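# Mount small gear between tester centres, meshing big gear

## Task

Place the small gear on the gear tester, held between its two centres, so that its teeth engage the large gear mounted on the tester's slide; then release it and pull the grippers away so the gear stays in place without the robot.

## Robot and tools

ROBOT. Two arms, left_arm and right_arm, each with a parallel two-finger gripper. Calibrated bases in the scene frame: left_arm at (+0.013, +0.289, 0) m, quat_wxyz (+1.000, 0, 0, -0.016); right_arm at (+0.034, -0.328, 0) m, quat_wxyz (+1.000, 0, 0, -0.002). A camera stand is fixed behind the arms. Loose parts may occasionally get a brief shove from outside.

FRAMES. Scene frame: origin at table-top height, midway between the nominal bases; +x points out over the table, +z up, left_arm lies toward +y (arm names do not match image left/right). Each arm's reported end_effector_position (m) and end_effector_quat_wxyz, its Hand target, and its wrist camera pose are in that arm's own base frame. Head cameras and the table use the scene frame. Gripper axes: fingers point along the gripper's +z, and open/close along its y. The reported position is the point between the pads, about 5 mm short of the tips. Reported poses may be off by a few cm, more at long reach.

THE 14-NUMBER ROW. Every command row holds left_arm's 7 values followed by right_arm's 7: dx, dy, dz, rx, ry, rz, opening. dx..rz are offsets (not poses) from that arm's Hand target, along its own base axes; rotation is a rotation vector (rx, ry, rz together) about the Hand target position. Scale: 1.0 = 0.6 m or 180 degrees; values lie in [-1, 1]. Opening is absolute: +1 fully open (0.070 m), -1 closed. Sending 0 for an arm's six pose numbers asks nothing new of it, but its opening value is always a command, so resend the current opening to leave a gripper alone.

execute_actions(actions, cameras). actions is a list of actions; each action is a table of 1 to 15 rows, one row per 1/30 s control step; a short table repeats its last row to step 15. All rows of an action count from the Hand target at that action's start, and each new action starts from the then-current Hand target, so repeating an offset moves further. An empty actions list returns state plus all camera images. cameras: list of names, ["all"], or []; an unknown name invalidates the call.

move(target, speed, blend, opening_speed, grip_force, blocking, cameras). target is one 14-number row or a list of up to 15 rows; every row's offsets count from the same starting Hand targets, not from the previous row. Grippers travel straight lines, turning the short way; paths end together, capped at 10 s. speed: path top speed in m/s, 0.002 to 2.2 (default 0.25), turning limit twice that in rad/s; one value or one per target. blend: corner rounding in m for lists (0 = stop at each). opening_speed: rate of opening change per second on the -1..+1 scale, at least 0.2. grip_force: per-pad force limit in N, 5 to 20, one value or one per arm; persists. blocking=false returns after about 0.5 s while the move continues. Paths do not avoid obstacles or the other arm; faster moves lag, stray and hit harder, and targets set past a contact press harder. Avoid paths passing near an arm's own base (elbow can whip round). The result adds a move: line: done, off_target, moving, held, fault, plus limits (paced = pose clipped, held = steps withheld, possibly by the inter-arm clearance check).

wait(seconds 0 to 3600): lets time pass, no new commands; returns early if a running move ends. stop(): brakes a running move. zoom_image(camera, region [x0,y0,x1,y1] pixels, at most 504x504): enlarges part of the newest image of cam_head_left, cam_head_right, cam_left_wrist or cam_right_wrist. finished_scene(scene): integer number of the current scene; irreversible, call nothing after it in that reply.

RESULTS. Hand target = last commanded pose after clipping; grippers often rest short of it, so send the shortfall as a further offset. grip_measured gives finger opening on the command scale (last Joint positions entry in metres). Joint torques are noisy, offset readings. Tool commands lists current gripper commands. MOTOR HOT warns of heating.

MOTION LIMITS. Commanded orientation is clipped to within 32 degrees of the current one per step. Joints move at most 3 rad/s. Joint ranges (rad): waist -2.618..2.618, shoulder 0..3.140, elbow -2.967..0 (straight -2.831), forearm roll -1.745..1.745, wrist pitch -1.220..1.220, wrist roll -2.094..2.094.

GRIPPING. Closing fully takes about 1 s or more. To grip, command roughly 0.05 below the grip_measured value at first contact for full force (less for lighter). Very thin items get reduced force. Max about 20 N per pad.

CAMERAS. cam_head_left and cam_head_right 504x504, cam_left_wrist and cam_right_wrist 896x504; calibration given in OpenCV form, slightly inaccurate.

AVOID. Dropping the gear or releasing it while moving; letting anything leave the table or resting it off the table; fast impacts on fixed or heavy objects; hard pushes; contact between the arms or closing a gripper on the other arm's fingers. Contact torque reaching a joint limit (waist/shoulder/elbow 20.9 N m, wrist joints 7.28 N m; wrist motors only about 4 N m) stops that arm for 10 s. Holding loads or stretching out heats motors; at 80 °C the arm goes limp for 30-60 s. Release the push of a blocked arm by commanding back past its gripper.

Each tool is called after "Call:" by a JSON object that holds its "op" and its "data", one argument or row to a line.

## Session

Call:
{"op": "execute_actions", "data": {
  "actions": []
}}

Scene clock: 0.00 s.
left_arm: end_effector_position=(+0.4510, -0.4456, +0.3516) grip_measured=+0.98 end_effector_quat_wxyz=(+0.598, +0.570, +0.564, -0.020) | right_arm: end_effector_position=(+0.4566, +0.0287, +0.1080) grip_measured=+1.00 end_effector_quat_wxyz=(+0.396, -0.235, +0.888, +0.004)
Joint positions: left_arm=[-0.757 2.12 -2.231 -0.138 0.492 0.898 0.069] | right_arm=[-0.047 1.75 -1.015 1.05 0.264 -1.504 0.07]
Joint torques (N m): no reading
Hand target: left_arm +0.4510, -0.4456, +0.3516; +0.598, +0.570, +0.564, -0.020 | right_arm +0.4566, +0.0287, +0.1080; +0.396, -0.235, +0.888, +0.004
Tool commands: left_gripper/opening=+1.0 right_gripper/opening=+1.0

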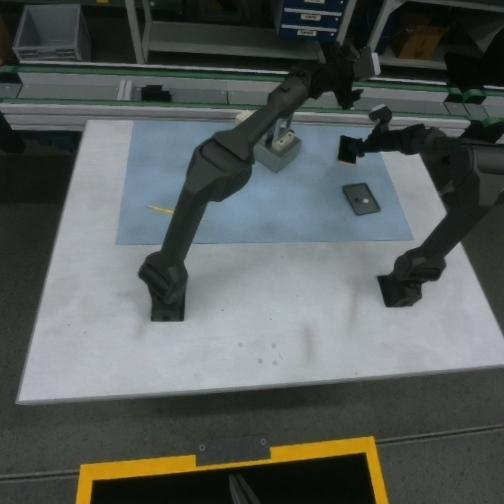

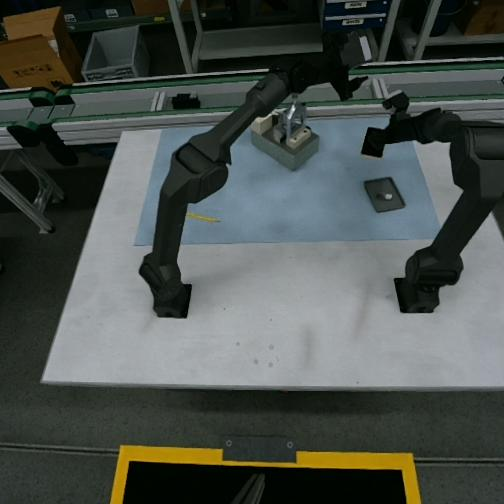

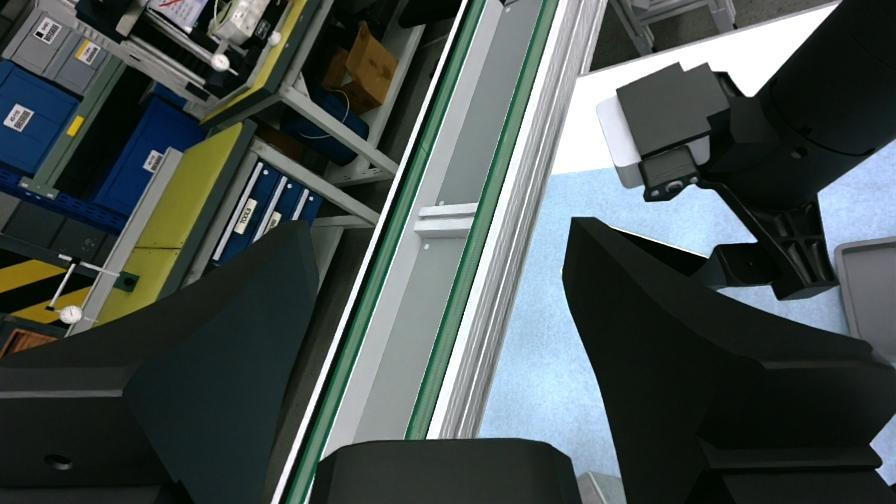

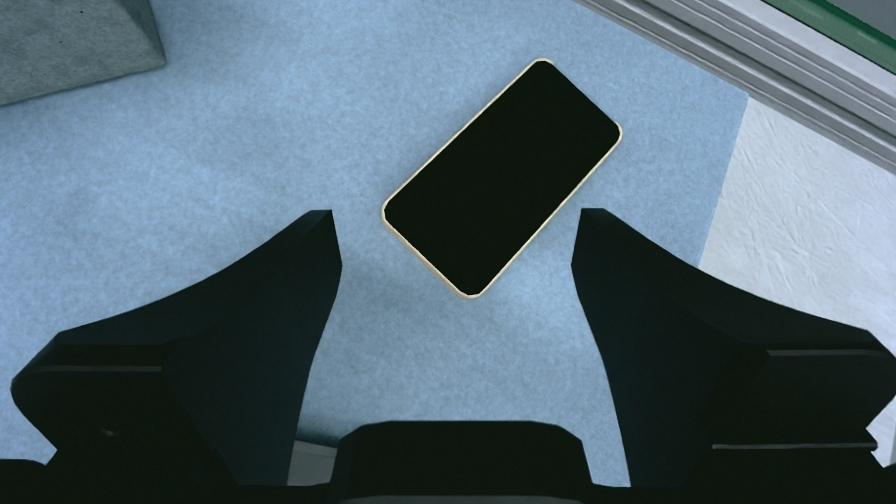

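Call:
{"op": "zoom_image", "data": {
  "camera": "cam_head_right",
  "region": [230, 80, 420, 230]
}}

Call:
{"op": "zoom_image", "data": {
  "camera": "cam_head_left",
  "region": [220, 80, 400, 230]
}}

Scaled by 2.653 from the camera's image (finer frame: 720x720).

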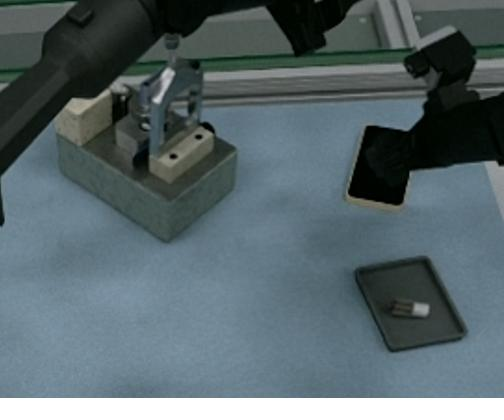

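Scaled by 2.800 from the camera's image (finer frame: 720x720).

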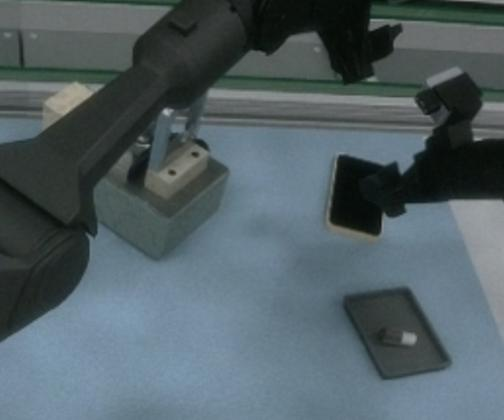

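Call:
{"op": "move", "data": {
  "target": [-0.018, 0.326, -0.05, -0.0785, 0.2443, 0.2112, 1.0, -0.2, 0.0, 0.12, 0, 0, 0, 1.0],
  "speed": 0.25,
  "cameras": ["all"]
}}

Scene clock: 54.23 s.
left_arm: end_effector_position=(+0.4403, -0.2494, +0.3219) grip_measured=+0.98 end_effector_quat_wxyz=(+0.385, +0.237, +0.886, -0.103) | right_arm: end_effector_position=(+0.3365, +0.0289, +0.1802) grip_measured=+1.00 end_effector_quat_wxyz=(+0.396, -0.235, +0.888, +0.005)
Joint positions: left_arm=[-0.512 1.821 -1.997 -0.01 1.013 0.011 0.069] | right_arm=[-0.078 1.221 -0.768 0.56 0.487 -0.998 0.07]
Joint torques (N m): left_arm=[-0.73 -6.1 -3.17 -0.28 -1.19 0.18] | right_arm=[-0.13 -2.67 -3.5 0.37 -0.92 -0.04]
Hand target: left_arm +0.4402, -0.2500, +0.3216; +0.385, +0.237, +0.886, -0.103 | right_arm +0.3366, +0.0287, +0.1800; +0.396, -0.235, +0.888, +0.004
Off the commanded pose: left_arm 0.001 m, 0 deg | right_arm 0.000 m, 0 deg.
move: done
cam_left_wrist: T_world_to_cam=[[-0.53096, -0.84734, 0.00962, 0.01701], [-0.83057, 0.51814, -0.20416, 0.55833], [0.16801, -0.11639, -0.97889, 0.33833]] pos_world=[0.41593, -0.2355, 0.44501]
cam_right_wrist: T_world_to_cam=[[0.4223, -0.89174, 0.16267, -0.14404], [-0.87808, -0.44699, -0.17079, 0.33718], [0.22501, -0.07071, -0.97179, 0.22372]] pos_world=[0.30656, 0.03809, 0.29843]

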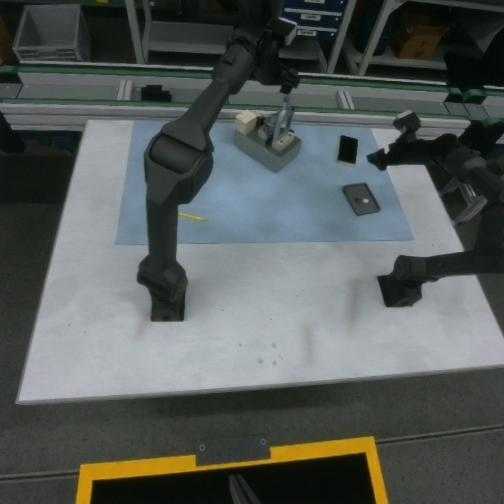

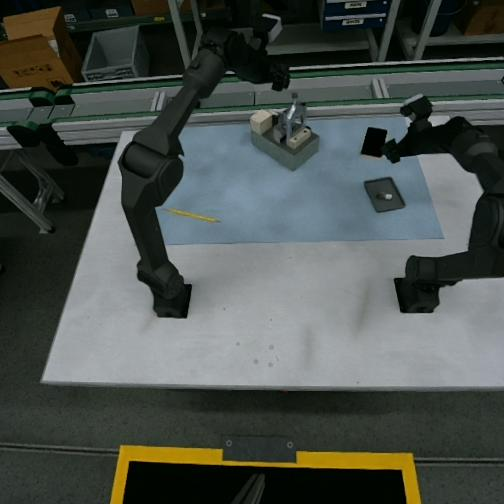

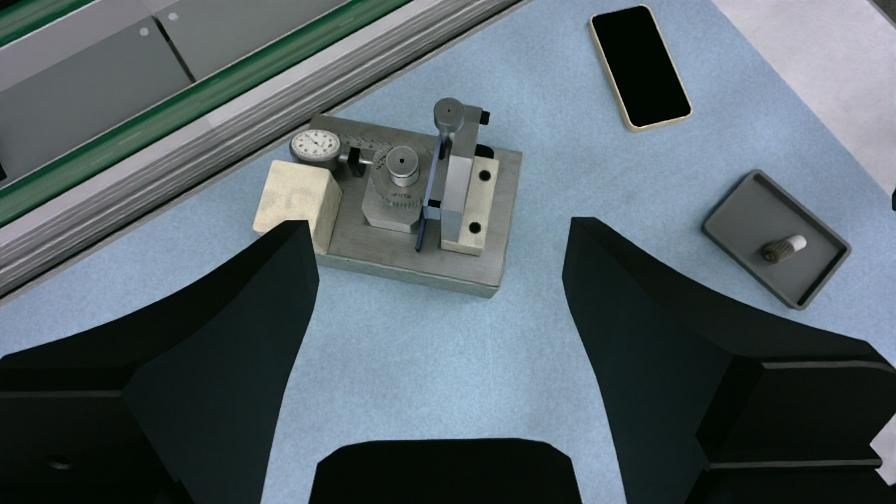

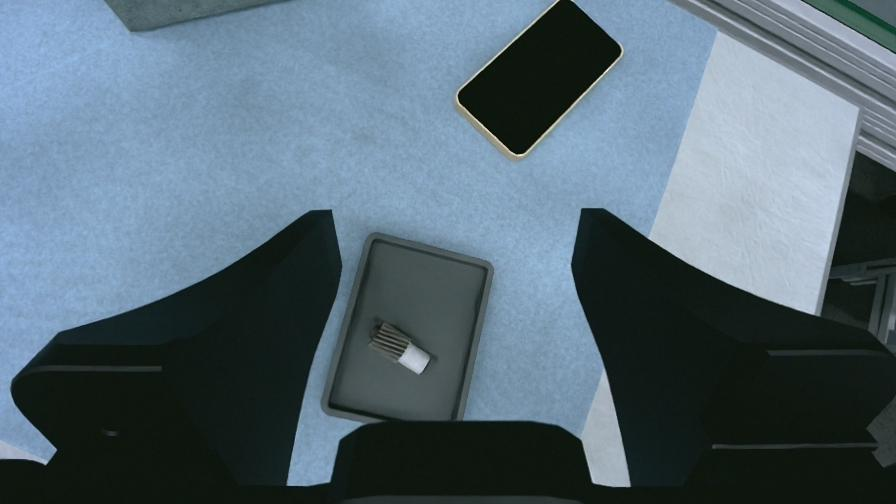

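Call:
{"op": "zoom_image", "data": {
  "camera": "cam_left_wrist",
  "region": [240, 80, 540, 310]
}}

Call:
{"op": "zoom_image", "data": {
  "camera": "cam_right_wrist",
  "region": [320, 230, 500, 430]
}}

Call:
{"op": "zoom_image", "data": {
  "camera": "cam_head_right",
  "region": [235, 85, 335, 180]
}}

Call:
{"op": "zoom_image", "data": {
  "camera": "cam_head_left",
  "region": [220, 85, 320, 180]
}}

Scaled by 1.680 from the camera's image (finer frame: 1280x720).

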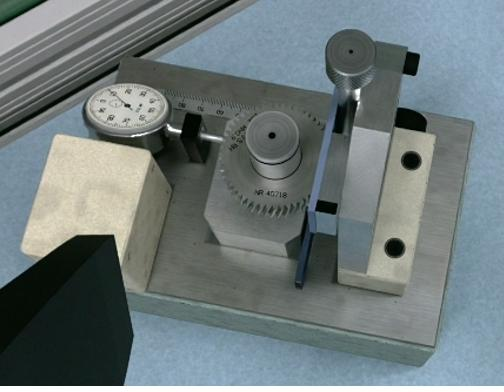

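Scaled by 2.520 from the camera's image (finer frame: 1280x720).

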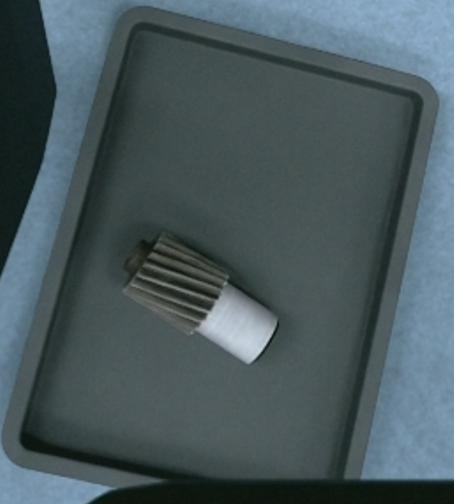

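Scaled by 5.040 from the camera's image (finer frame: 720x720).

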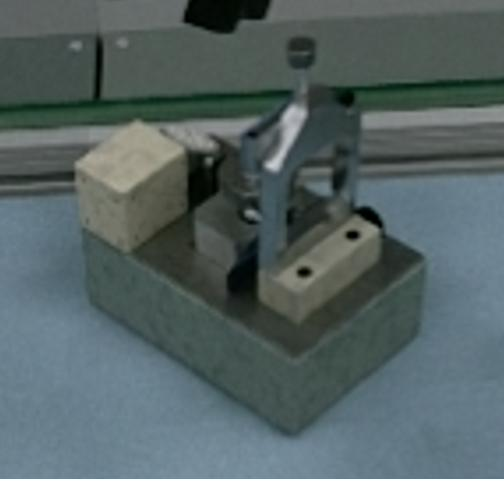

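Scaled by 5.040 from the camera's image (finer frame: 720x720).

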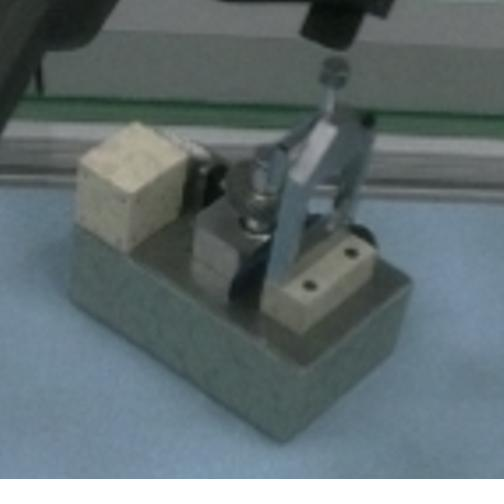

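Call:
{"op": "move", "data": {
  "target": [-0.2, 0.217, -0.303, -0.1733, -0.2388, -0.0621, 1.0, -0.061, 0.2355, -0.05, 0.2199, -0.2151, 0.1332, 1.0],
  "speed": 0.3,
  "cameras": ["all"]
}}

Scene clock: 93.87 s.
left_arm: end_effector_position=(+0.3202, -0.1200, +0.1401) grip_measured=+0.98 end_effector_quat_wxyz=(+0.619, +0.253, +0.711, -0.220) | right_arm: end_effector_position=(+0.3001, +0.1699, +0.1505) grip_measured=+1.00 end_effector_quat_wxyz=(+0.453, -0.295, +0.776, +0.323)
Joint positions: left_arm=[0.124 1.625 -0.276 0.864 -1.224 -0.236 0.069] | right_arm=[-0.005 1.448 -0.514 1.737 0.9 -2.102 0.07]
Joint torques (N m): left_arm=[0.4 -2.65 -1.79 -0.27 -1.46 -0.13] | right_arm=[-0.43 -3.07 -3 0.41 1.04 -0.08]
Hand target: left_arm +0.3202, -0.1198, +0.1398; +0.715, +0.231, +0.600, -0.275 | right_arm +0.3000, +0.1700, +0.1500; +0.678, -0.258, +0.617, +0.304
Off the commanded pose: left_arm 0.000 m, 18 deg | right_arm 0.001 m, 36 deg; orientation clipped.
joint sent to its limit (left arm) — joint 5 (wrist pitch), lower limit. The joint targets are off in orientation, not in position.
joint sent to its limit (right arm) — joint 4 (forearm roll), upper limit; joint 6 (wrist roll), lower limit. The joint targets are off in orientation, not in position.
move: off_target (left_arm, right_arm); limits=paced
cam_left_wrist: T_world_to_cam=[[-0.65866, -0.7523, -0.01463, 0.12033], [-0.50748, 0.45851, -0.72954, 0.31745], [0.55554, -0.4731, -0.68378, -0.01261]] pos_world=[0.24736, -0.06099, 0.22473]
cam_right_wrist: T_world_to_cam=[[0.7526, -0.60965, -0.24884, -0.08326], [-0.63835, -0.58276, -0.5029, 0.36427], [0.16158, 0.53733, -0.82775, 0.10712]] pos_world=[0.27789, 0.10396, 0.25114]

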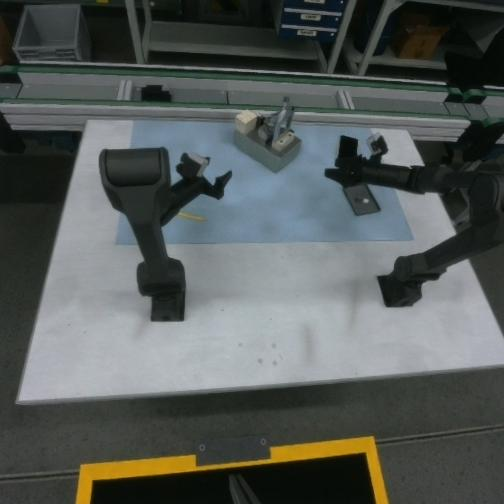

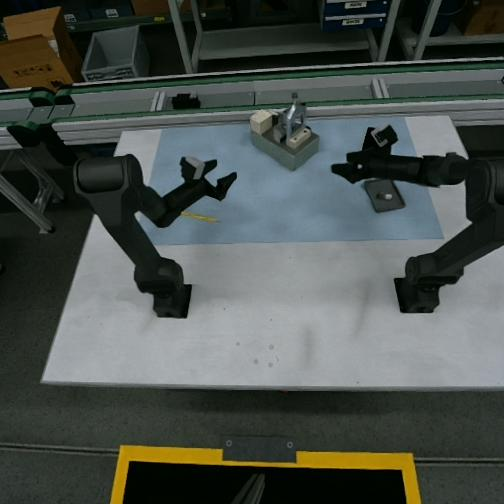

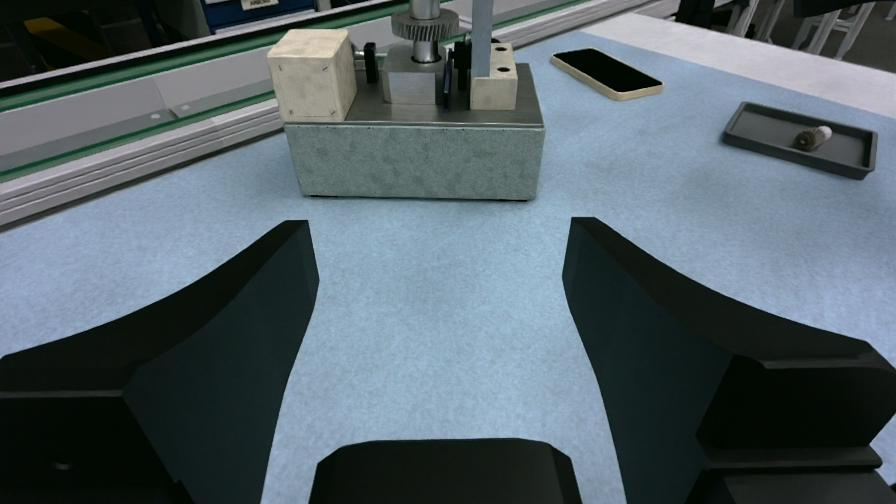

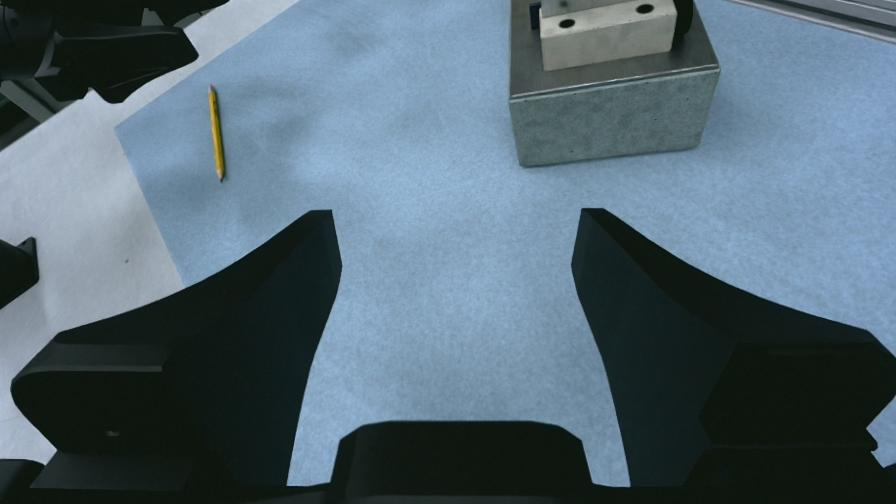

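Call:
{"op": "move", "data": {
  "target": [0.0, 0.05, 0.12, 0, 0, 0, 1.0, 0.03, -0.03, 0.2, 0, 0, 0, 1.0],
  "speed": 0.3,
  "cameras": ["cam_left_wrist", "cam_right_wrist"]
}}

Scene clock: 114.93 s.
left_arm: end_effector_position=(+0.3205, -0.0898, +0.2127) grip_measured=+0.98 end_effector_quat_wxyz=(+0.671, +0.218, +0.672, -0.223) | right_arm: end_effector_position=(+0.3182, +0.1517, +0.2705) grip_measured=+1.00 end_effector_quat_wxyz=(+0.590, -0.329, +0.667, +0.313)
Joint positions: left_arm=[0.286 1.396 -0.334 1.009 -1.224 -0.502 0.069] | right_arm=[-0.142 1.313 -0.679 1.737 1.104 -2.102 0.07]
Joint torques (N m): left_arm=[-0.58 -1.94 -1.66 -0.76 -1.16 0.17] | right_arm=[0.38 -2.93 -3.2 0.62 0.45 -0.05]
Hand target: left_arm +0.3202, -0.0898, +0.2118; +0.715, +0.231, +0.600, -0.275 | right_arm +0.3180, +0.1520, +0.2700; +0.678, -0.258, +0.617, +0.304
Off the commanded pose: left_arm 0.001 m, 11 deg | right_arm 0.001 m, 14 deg.
joint read past its limit (right arm) — joint 4 (forearm roll), upper limit.
joint sent to its limit (left arm) — joint 5 (wrist pitch), lower limit. The joint targets are off in orientation, not in position.
joint sent to its limit (right arm) — joint 4 (forearm roll), upper limit; joint 6 (wrist roll), lower limit. The joint targets are off in orientation, not in position.
move: off_target (left_arm, right_arm)
cam_left_wrist: T_world_to_cam=[[-0.61955, -0.78485, -0.01241, 0.12835], [-0.44612, 0.36508, -0.81712, 0.3472], [0.64586, -0.50072, -0.57633, -0.00313]] pos_world=[0.23644, -0.02758, 0.28349]
cam_right_wrist: T_world_to_cam=[[0.81393, -0.5795, -0.04123, -0.15835], [-0.41285, -0.52701, -0.74284, 0.41034], [0.40875, 0.62164, -0.6682, 0.07868]] pos_world=[0.26613, 0.07558, 0.35087]

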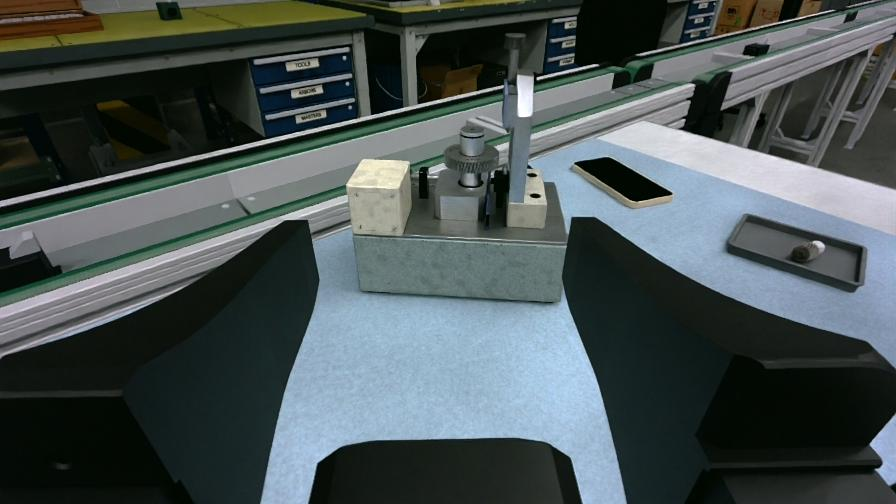

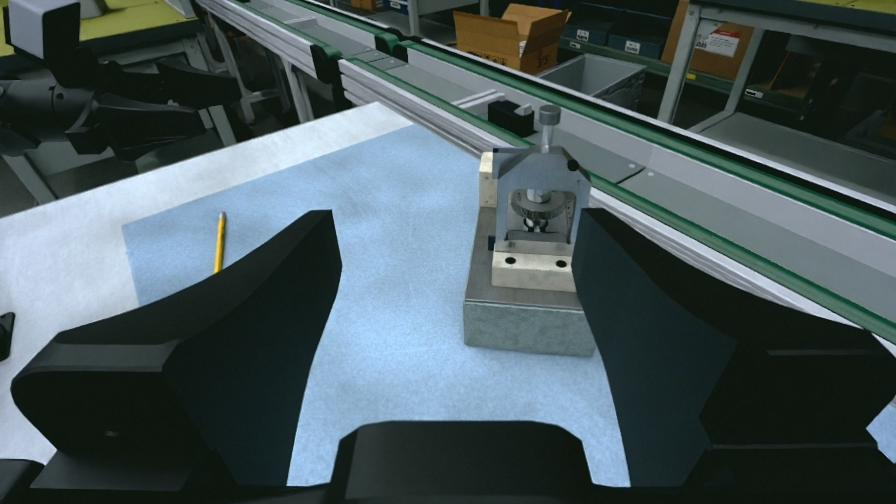

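Call:
{"op": "zoom_image", "data": {
  "camera": "cam_left_wrist",
  "region": [340, 20, 580, 300]
}}

Call:
{"op": "zoom_image", "data": {
  "camera": "cam_left_wrist",
  "region": [430, 70, 560, 240]
}}

Call:
{"op": "zoom_image", "data": {
  "camera": "cam_right_wrist",
  "region": [450, 90, 610, 360]
}}

Call:
{"op": "zoom_image", "data": {
  "camera": "cam_right_wrist",
  "region": [470, 130, 610, 300]
}}

Scaled by 1.800 from the camera's image (finer frame: 1280x720).

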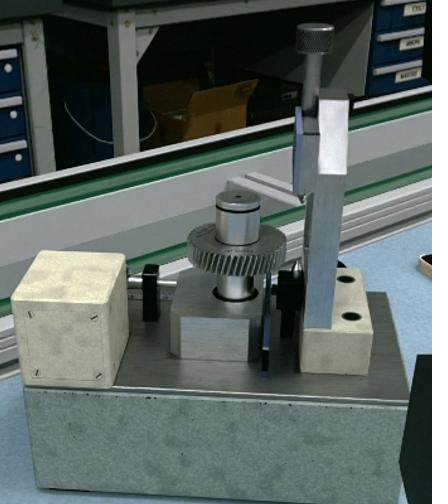

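Scaled by 2.965 from the camera's image (finer frame: 1280x720).

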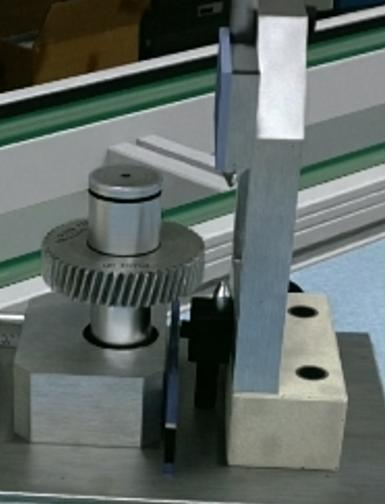

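Scaled by 1.867 from the camera's image (finer frame: 1280x720).

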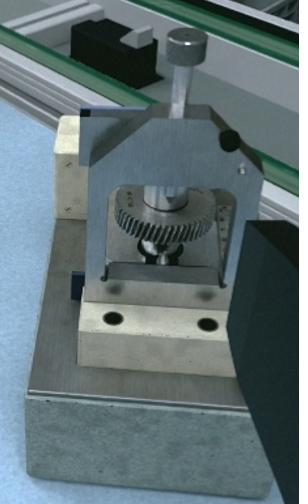

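Scaled by 2.965 from the camera's image (finer frame: 1280x720).

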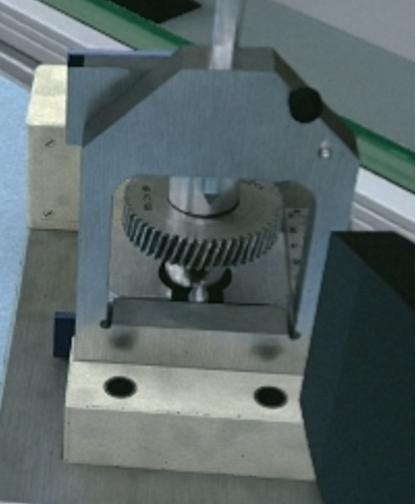

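Call:
{"op": "move", "data": {
  "target": [0.2013, -0.1787, -0.0947, 0, 0, -0.1, 1.0, 0, 0, 0, 0, 0, 0, 1.0],
  "speed": 0.25,
  "cameras": ["all"]
}}

Scene clock: 158.50 s.
left_arm: end_effector_position=(+0.4412, -0.1977, +0.1549) grip_measured=+0.98 end_effector_quat_wxyz=(+0.617, +0.335, +0.631, -0.331) | right_arm: end_effector_position=(+0.3180, +0.1517, +0.2703) grip_measured=+1.00 end_effector_quat_wxyz=(+0.590, -0.329, +0.668, +0.313)
Joint positions: left_arm=[-0.042 2.042 -0.963 1.031 -1.224 -0.494 0.069] | right_arm=[-0.142 1.313 -0.678 1.737 1.104 -2.102 0.07]
Joint torques (N m): left_arm=[0.41 -6.86 -1.59 -0.67 -1.35 0.07] | right_arm=[0.72 -2.59 -3.04 0.59 0.59 -0.01]
Hand target: left_arm +0.4410, -0.1970, +0.1550; +0.663, +0.322, +0.556, -0.383 | right_arm +0.3180, +0.1520, +0.2700; +0.678, -0.258, +0.617, +0.304
Off the commanded pose: left_arm 0.001 m, 12 deg | right_arm 0.000 m, 14 deg.
joint sent to its limit (left arm) — joint 5 (wrist pitch), lower limit. The joint targets are off in orientation, not in position.
joint sent to its limit (right arm) — joint 4 (forearm roll), upper limit; joint 6 (wrist roll), lower limit. The joint targets are off in orientation, not in position.
move: off_target (left_arm)
cam_left_wrist: T_world_to_cam=[[-0.84945, -0.52748, -0.01404, 0.2703], [-0.30303, 0.50944, -0.80538, 0.35689], [0.43198, -0.67987, -0.59259, -0.10694]] pos_world=[0.38395, -0.11195, 0.22786]
cam_right_wrist: T_world_to_cam=[[0.81383, -0.57958, -0.04197, -0.15799], [-0.41354, -0.52691, -0.74253, 0.41014], [0.40824, 0.62165, -0.6685, 0.07876]] pos_world=[0.26603, 0.07558, 0.35057]

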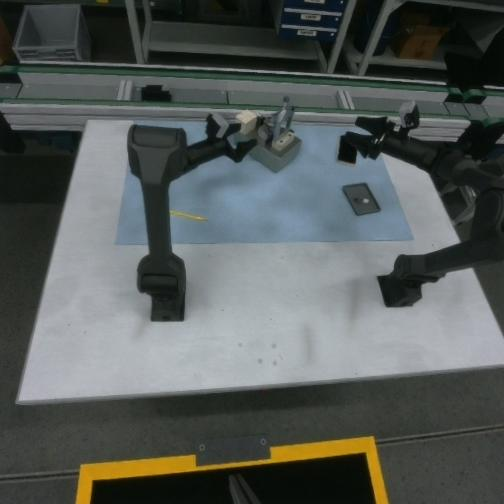

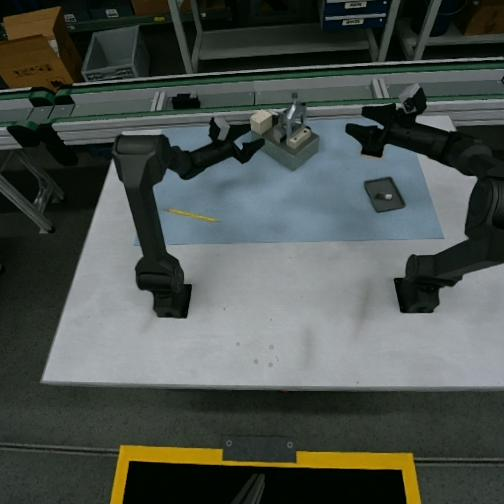

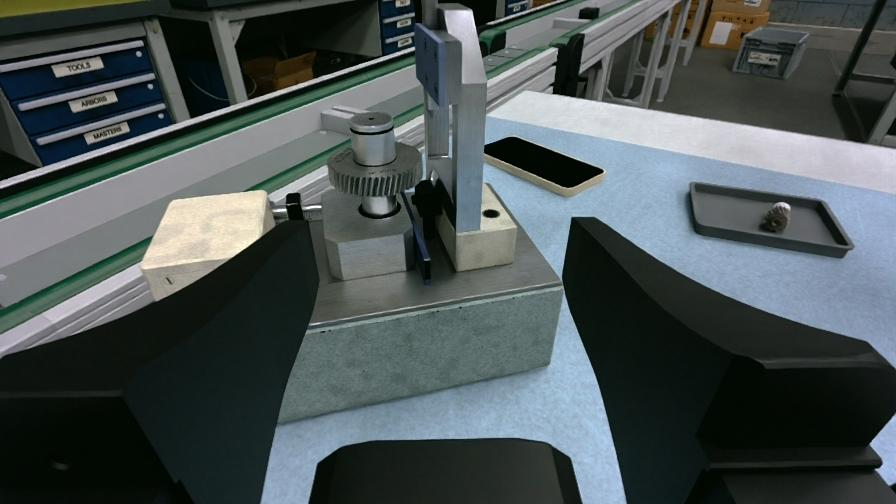

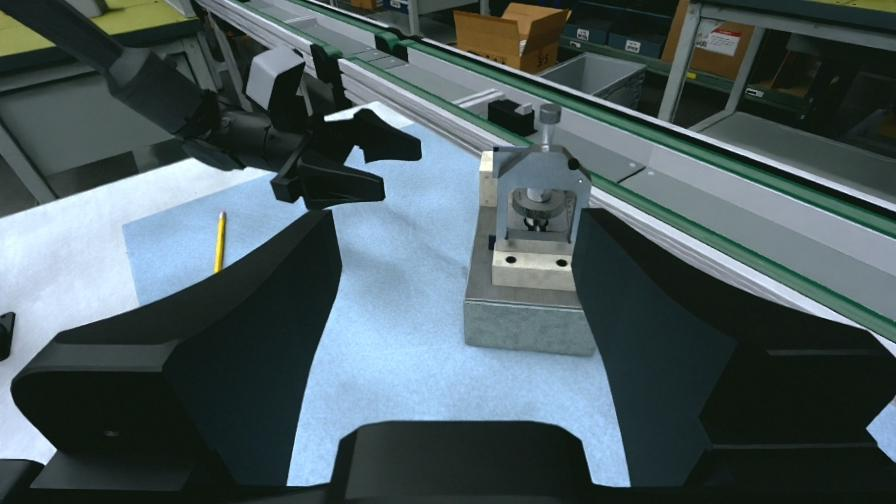

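Call:
{"op": "zoom_image", "data": {
  "camera": "cam_left_wrist",
  "region": [310, 0, 550, 290]
}}

Call:
{"op": "zoom_image", "data": {
  "camera": "cam_left_wrist",
  "region": [390, 10, 520, 170]
}}

Call:
{"op": "zoom_image", "data": {
  "camera": "cam_left_wrist",
  "region": [390, 140, 520, 290]
}}

Scaled by 1.738 from the camera's image (finer frame: 1280x720).

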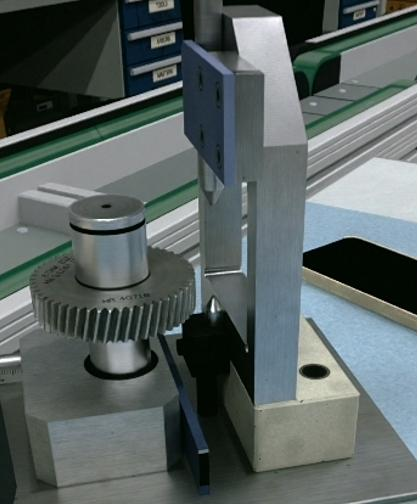

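Scaled by 3.150 from the camera's image (finer frame: 1280x720).

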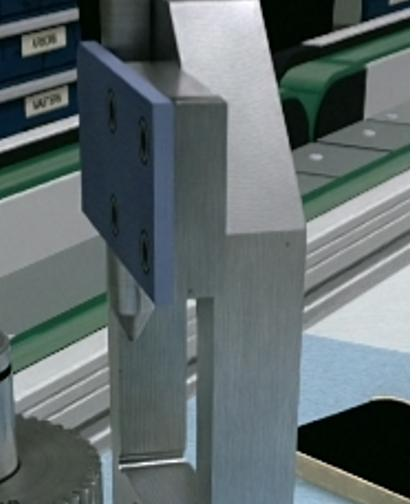

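Scaled by 3.360 from the camera's image (finer frame: 1280x720).

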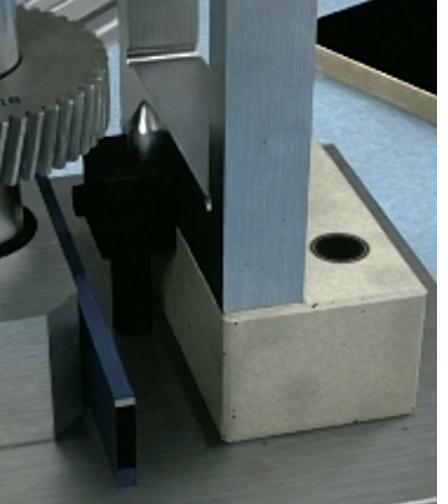

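Call:
{"op": "move", "data": {
  "target": [-0.033, 0.05, 0.1, 0, 0, 0, 1.0, 0.2167, 0.135, -0.028, -0.1692, 0.1527, -0.0077, 1.0],
  "speed": 0.25,
  "cameras": ["all"]
}}

Scene clock: 325.93 s.
left_arm: end_effector_position=(+0.4214, -0.1675, +0.2153) grip_measured=+0.98 end_effector_quat_wxyz=(+0.633, +0.320, +0.623, -0.331) | right_arm: end_effector_position=(+0.4480, +0.2327, +0.2538) grip_measured=+1.00 end_effector_quat_wxyz=(+0.427, -0.339, +0.819, +0.177)
Joint positions: left_arm=[0.047 1.839 -0.901 1.112 -1.224 -0.639 0.069] | right_arm=[0.315 1.737 -1.505 0.677 0.634 -0.857 0.07]
Joint torques (N m): left_arm=[0.24 -5.55 -1.72 -0.89 -1.07 -0.06] | right_arm=[0.6 -5.38 -3.84 0.45 -0.83 -0.06]
Hand target: left_arm +0.4212, -0.1670, +0.2150; +0.663, +0.322, +0.556, -0.383 | right_arm +0.4481, +0.2330, +0.2532; +0.427, -0.339, +0.820, +0.177
Off the commanded pose: left_arm 0.001 m, 10 deg | right_arm 0.001 m, 0 deg.
joint sent to its limit (left arm) — joint 5 (wrist pitch), lower limit. The joint targets are off in orientation, not in position.
move: off_target (left_arm)
cam_left_wrist: T_world_to_cam=[[-0.83592, -0.54869, -0.0129, 0.26076], [-0.29869, 0.47452, -0.82802, 0.38131], [0.46045, -0.68831, -0.56055, -0.06237]] pos_world=[0.36059, -0.08079, 0.28413]
cam_right_wrist: T_world_to_cam=[[0.70835, -0.70569, -0.01602, -0.14753], [-0.6701, -0.66515, -0.32946, 0.53674], [0.22184, 0.2441, -0.94403, 0.20564]] pos_world=[0.41856, 0.2027, 0.3686]

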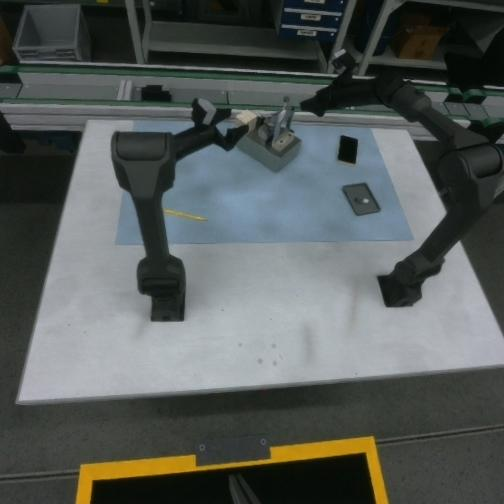

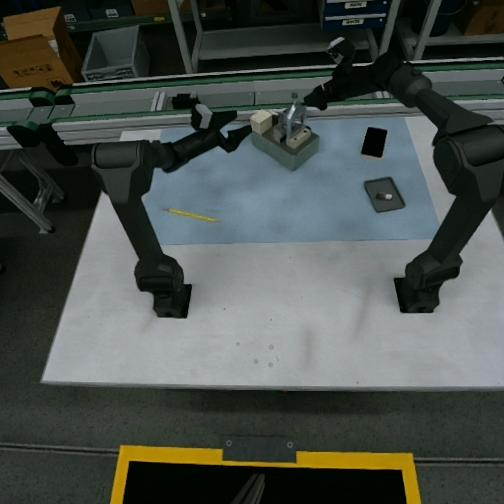

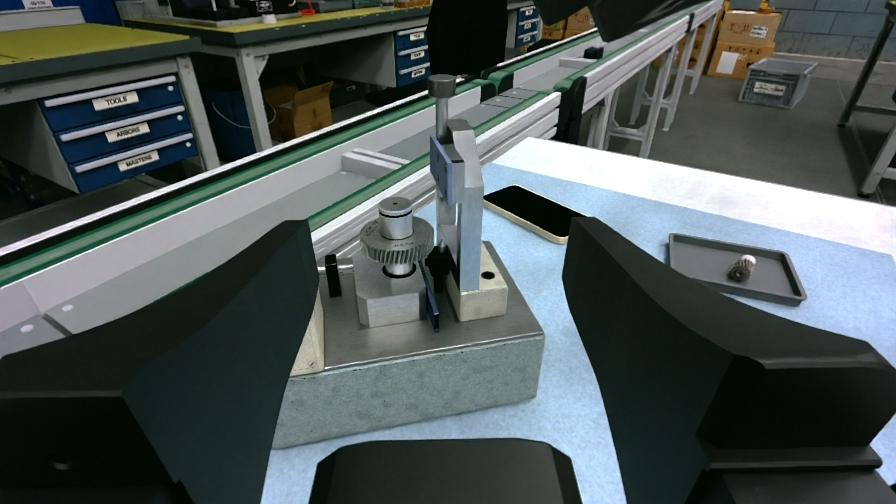

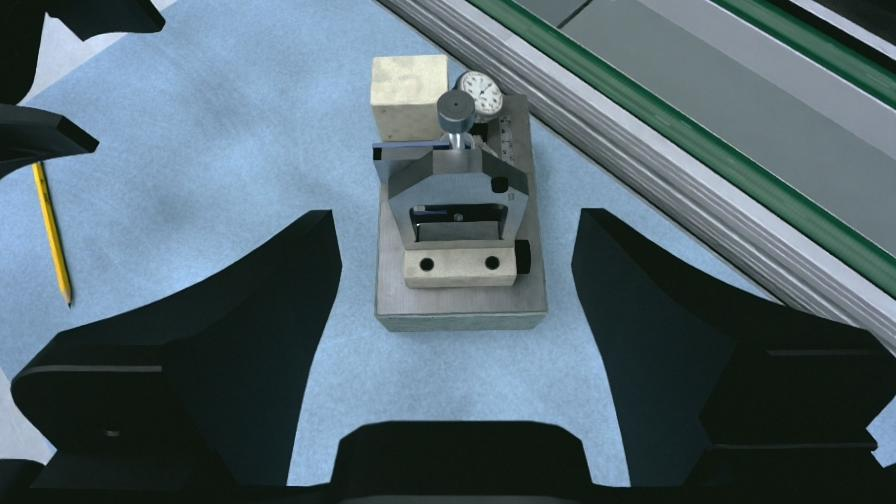

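Call:
{"op": "move", "data": {
  "target": [0, 0, 0, 0, 0, 0, 1.0, 0.051, 0.0512, -0.0253, 0, 0, 0, 1.0],
  "speed": 0.15,
  "cameras": ["cam_left_wrist", "cam_right_wrist"]
}}

Call:
{"op": "zoom_image", "data": {
  "camera": "cam_left_wrist",
  "region": [380, 0, 560, 240]
}}

Call:
{"op": "zoom_image", "data": {
  "camera": "cam_right_wrist",
  "region": [330, 60, 590, 330]
}}

Scene clock: 354.77 s.
left_arm: end_effector_position=(+0.4214, -0.1675, +0.2153) grip_measured=+0.98 end_effector_quat_wxyz=(+0.633, +0.320, +0.623, -0.331) | right_arm: end_effector_position=(+0.4791, +0.2638, +0.2384) grip_measured=+1.00 end_effector_quat_wxyz=(+0.427, -0.339, +0.819, +0.177)
Joint positions: left_arm=[0.047 1.839 -0.901 1.112 -1.224 -0.639 0.069] | right_arm=[0.369 1.886 -1.655 0.625 0.602 -0.784 0.07]
Joint torques (N m): left_arm=[-0.61 -4.91 -2.03 -0.88 -1.13 0.14] | right_arm=[0.12 -6.76 -3.46 0.43 -0.59 -0.08]
Hand target: left_arm +0.4212, -0.1670, +0.2150; +0.663, +0.322, +0.556, -0.383 | right_arm +0.4787, +0.2638, +0.2380; +0.427, -0.339, +0.820, +0.177
Off the commanded pose: left_arm 0.001 m, 10 deg | right_arm 0.001 m, 0 deg.
joint sent to its limit (left arm) — joint 5 (wrist pitch), lower limit. The joint targets are off in orientation, not in position.
move: done
cam_left_wrist: T_world_to_cam=[[-0.83592, -0.54869, -0.0129, 0.26076], [-0.29869, 0.47452, -0.82802, 0.38131], [0.46045, -0.68831, -0.56055, -0.06237]] pos_world=[0.36059, -0.08079, 0.28413]
cam_right_wrist: T_world_to_cam=[[0.70807, -0.70598, -0.01549, -0.14772], [-0.67013, -0.66487, -0.32996, 0.57315], [0.22265, 0.24402, -0.94387, 0.17616]] pos_world=[0.44945, 0.2338, 0.3531]

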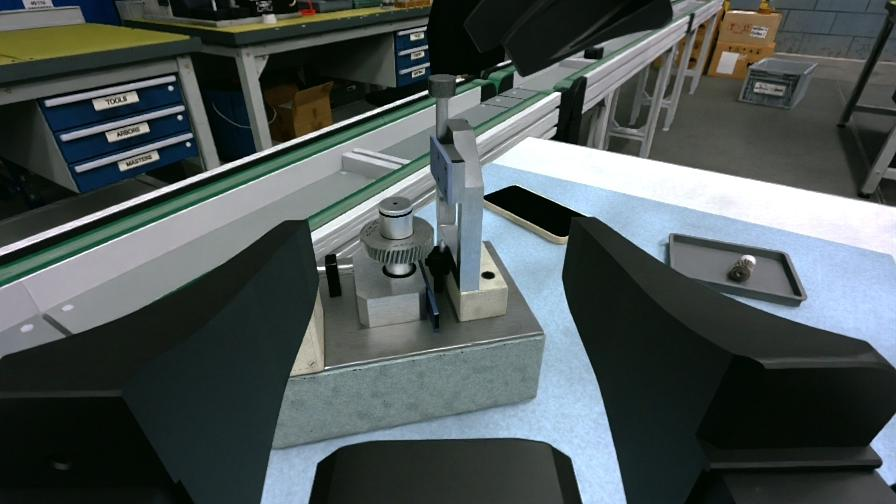

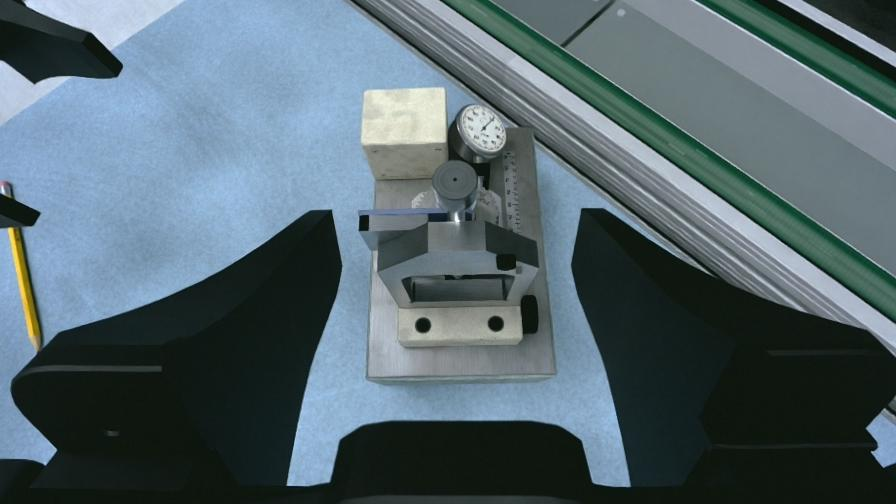

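Scaled by 2.100 from the camera's image (finer frame: 1280x720).

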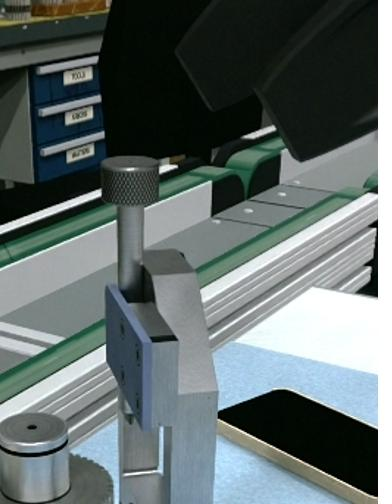

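Scaled by 1.867 from the camera's image (finer frame: 1280x720).

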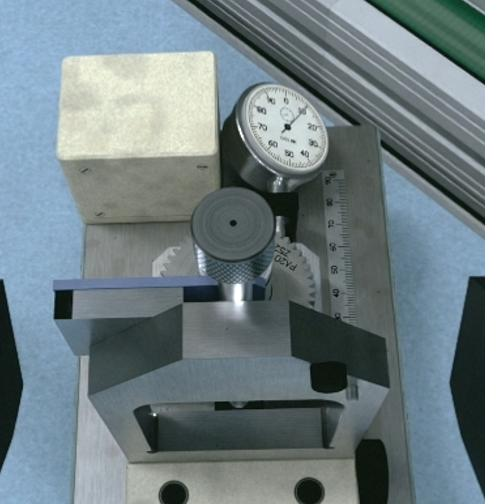

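Call:
{"op": "move", "data": {
  "target": [
    [0, 0, 0, 0, 0, 0, 1.0, 0.0347, 0.034, -0.0367, 0, 0, 0, 0.0],
    [0, 0, 0, 0, 0, 0, 1.0, 0.0347, 0.034, -0.0367, 0, 0, 0, -0.68]
  ],
  "speed": 0.1,
  "grip_force": 12,
  "opening_speed": 1.5,
  "cameras": ["cam_left_wrist", "cam_right_wrist"]
}}

Call:
{"op": "zoom_image", "data": {
  "camera": "cam_left_wrist",
  "region": [380, 0, 560, 240]
}}

Call:
{"op": "zoom_image", "data": {
  "camera": "cam_right_wrist",
  "region": [330, 160, 590, 430]
}}

Scene clock: 370.70 s.
left_arm: end_effector_position=(+0.4214, -0.1675, +0.2153) grip_measured=+0.98 end_effector_quat_wxyz=(+0.633, +0.320, +0.623, -0.331) | right_arm: end_effector_position=(+0.4990, +0.2848, +0.2157) grip_measured=-0.56 end_effector_quat_wxyz=(+0.426, -0.340, +0.819, +0.177)
Joint positions: left_arm=[0.047 1.839 -0.901 1.112 -1.224 -0.639 0.069] | right_arm=[0.398 1.996 -1.737 0.619 0.566 -0.772 0.015]
Joint torques (N m): left_arm=[-0.65 -4.91 -2.29 -0.79 -1.18 -0.01] | right_arm=[-1.34 -7.18 -3.61 0.15 -1.25 0.03]
Hand target: left_arm +0.4212, -0.1670, +0.2150; +0.663, +0.322, +0.556, -0.383 | right_arm +0.4995, +0.2842, +0.2160; +0.427, -0.339, +0.820, +0.177
Off the commanded pose: left_arm 0.001 m, 10 deg | right_arm 0.001 m, 0 deg.
joint sent to its limit (left arm) — joint 5 (wrist pitch), lower limit. The joint targets are off in orientation, not in position.
grip_force (N): 12, 12
move: done
cam_left_wrist: T_world_to_cam=[[-0.83592, -0.54869, -0.0129, 0.26076], [-0.29869, 0.47452, -0.82802, 0.38131], [0.46045, -0.68831, -0.56055, -0.06237]] pos_world=[0.36059, -0.08079, 0.28413]
cam_right_wrist: T_world_to_cam=[[0.71017, -0.70384, -0.01644, -0.14883], [-0.66889, -0.66725, -0.32767, 0.59256], [0.21966, 0.2437, -0.94465, 0.14702]] pos_world=[0.46976, 0.2548, 0.3306]

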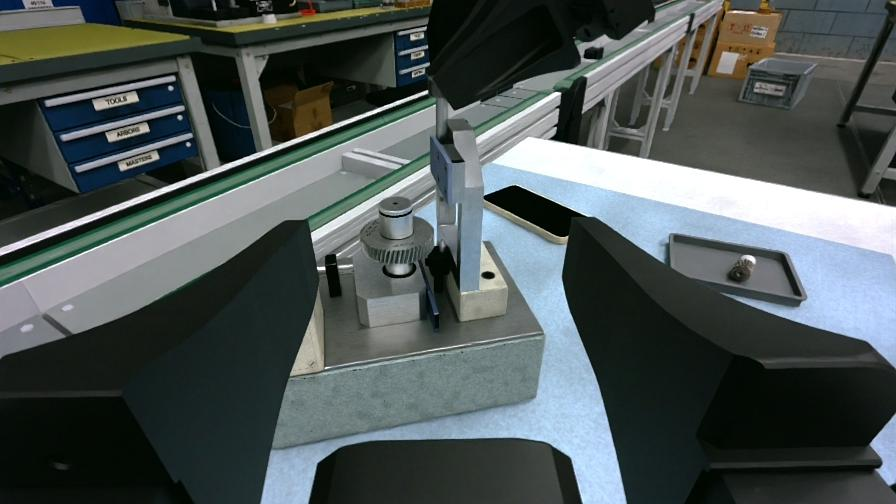

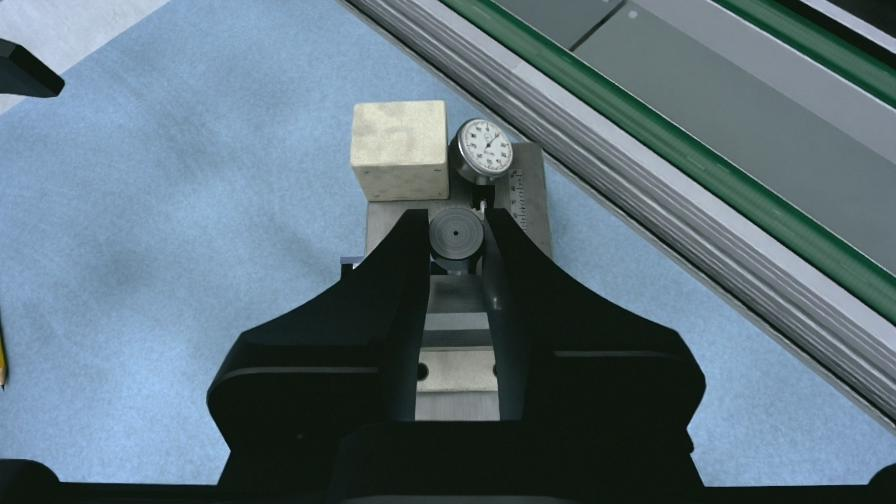

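Scaled by 2.100 from the camera's image (finer frame: 1280x720).

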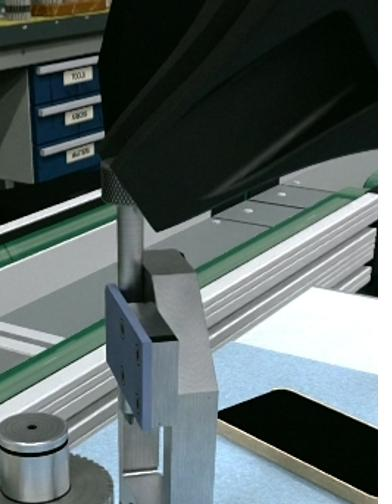

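Scaled by 1.867 from the camera's image (finer frame: 1280x720).

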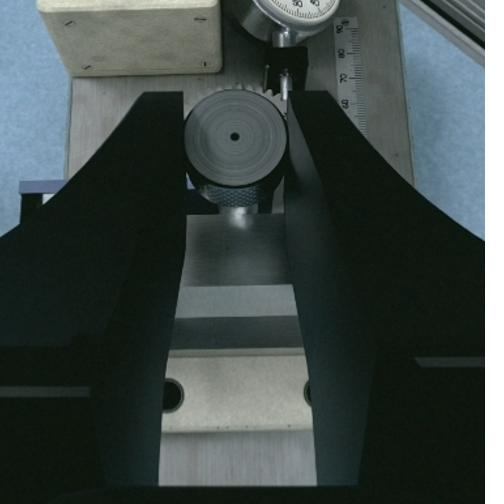

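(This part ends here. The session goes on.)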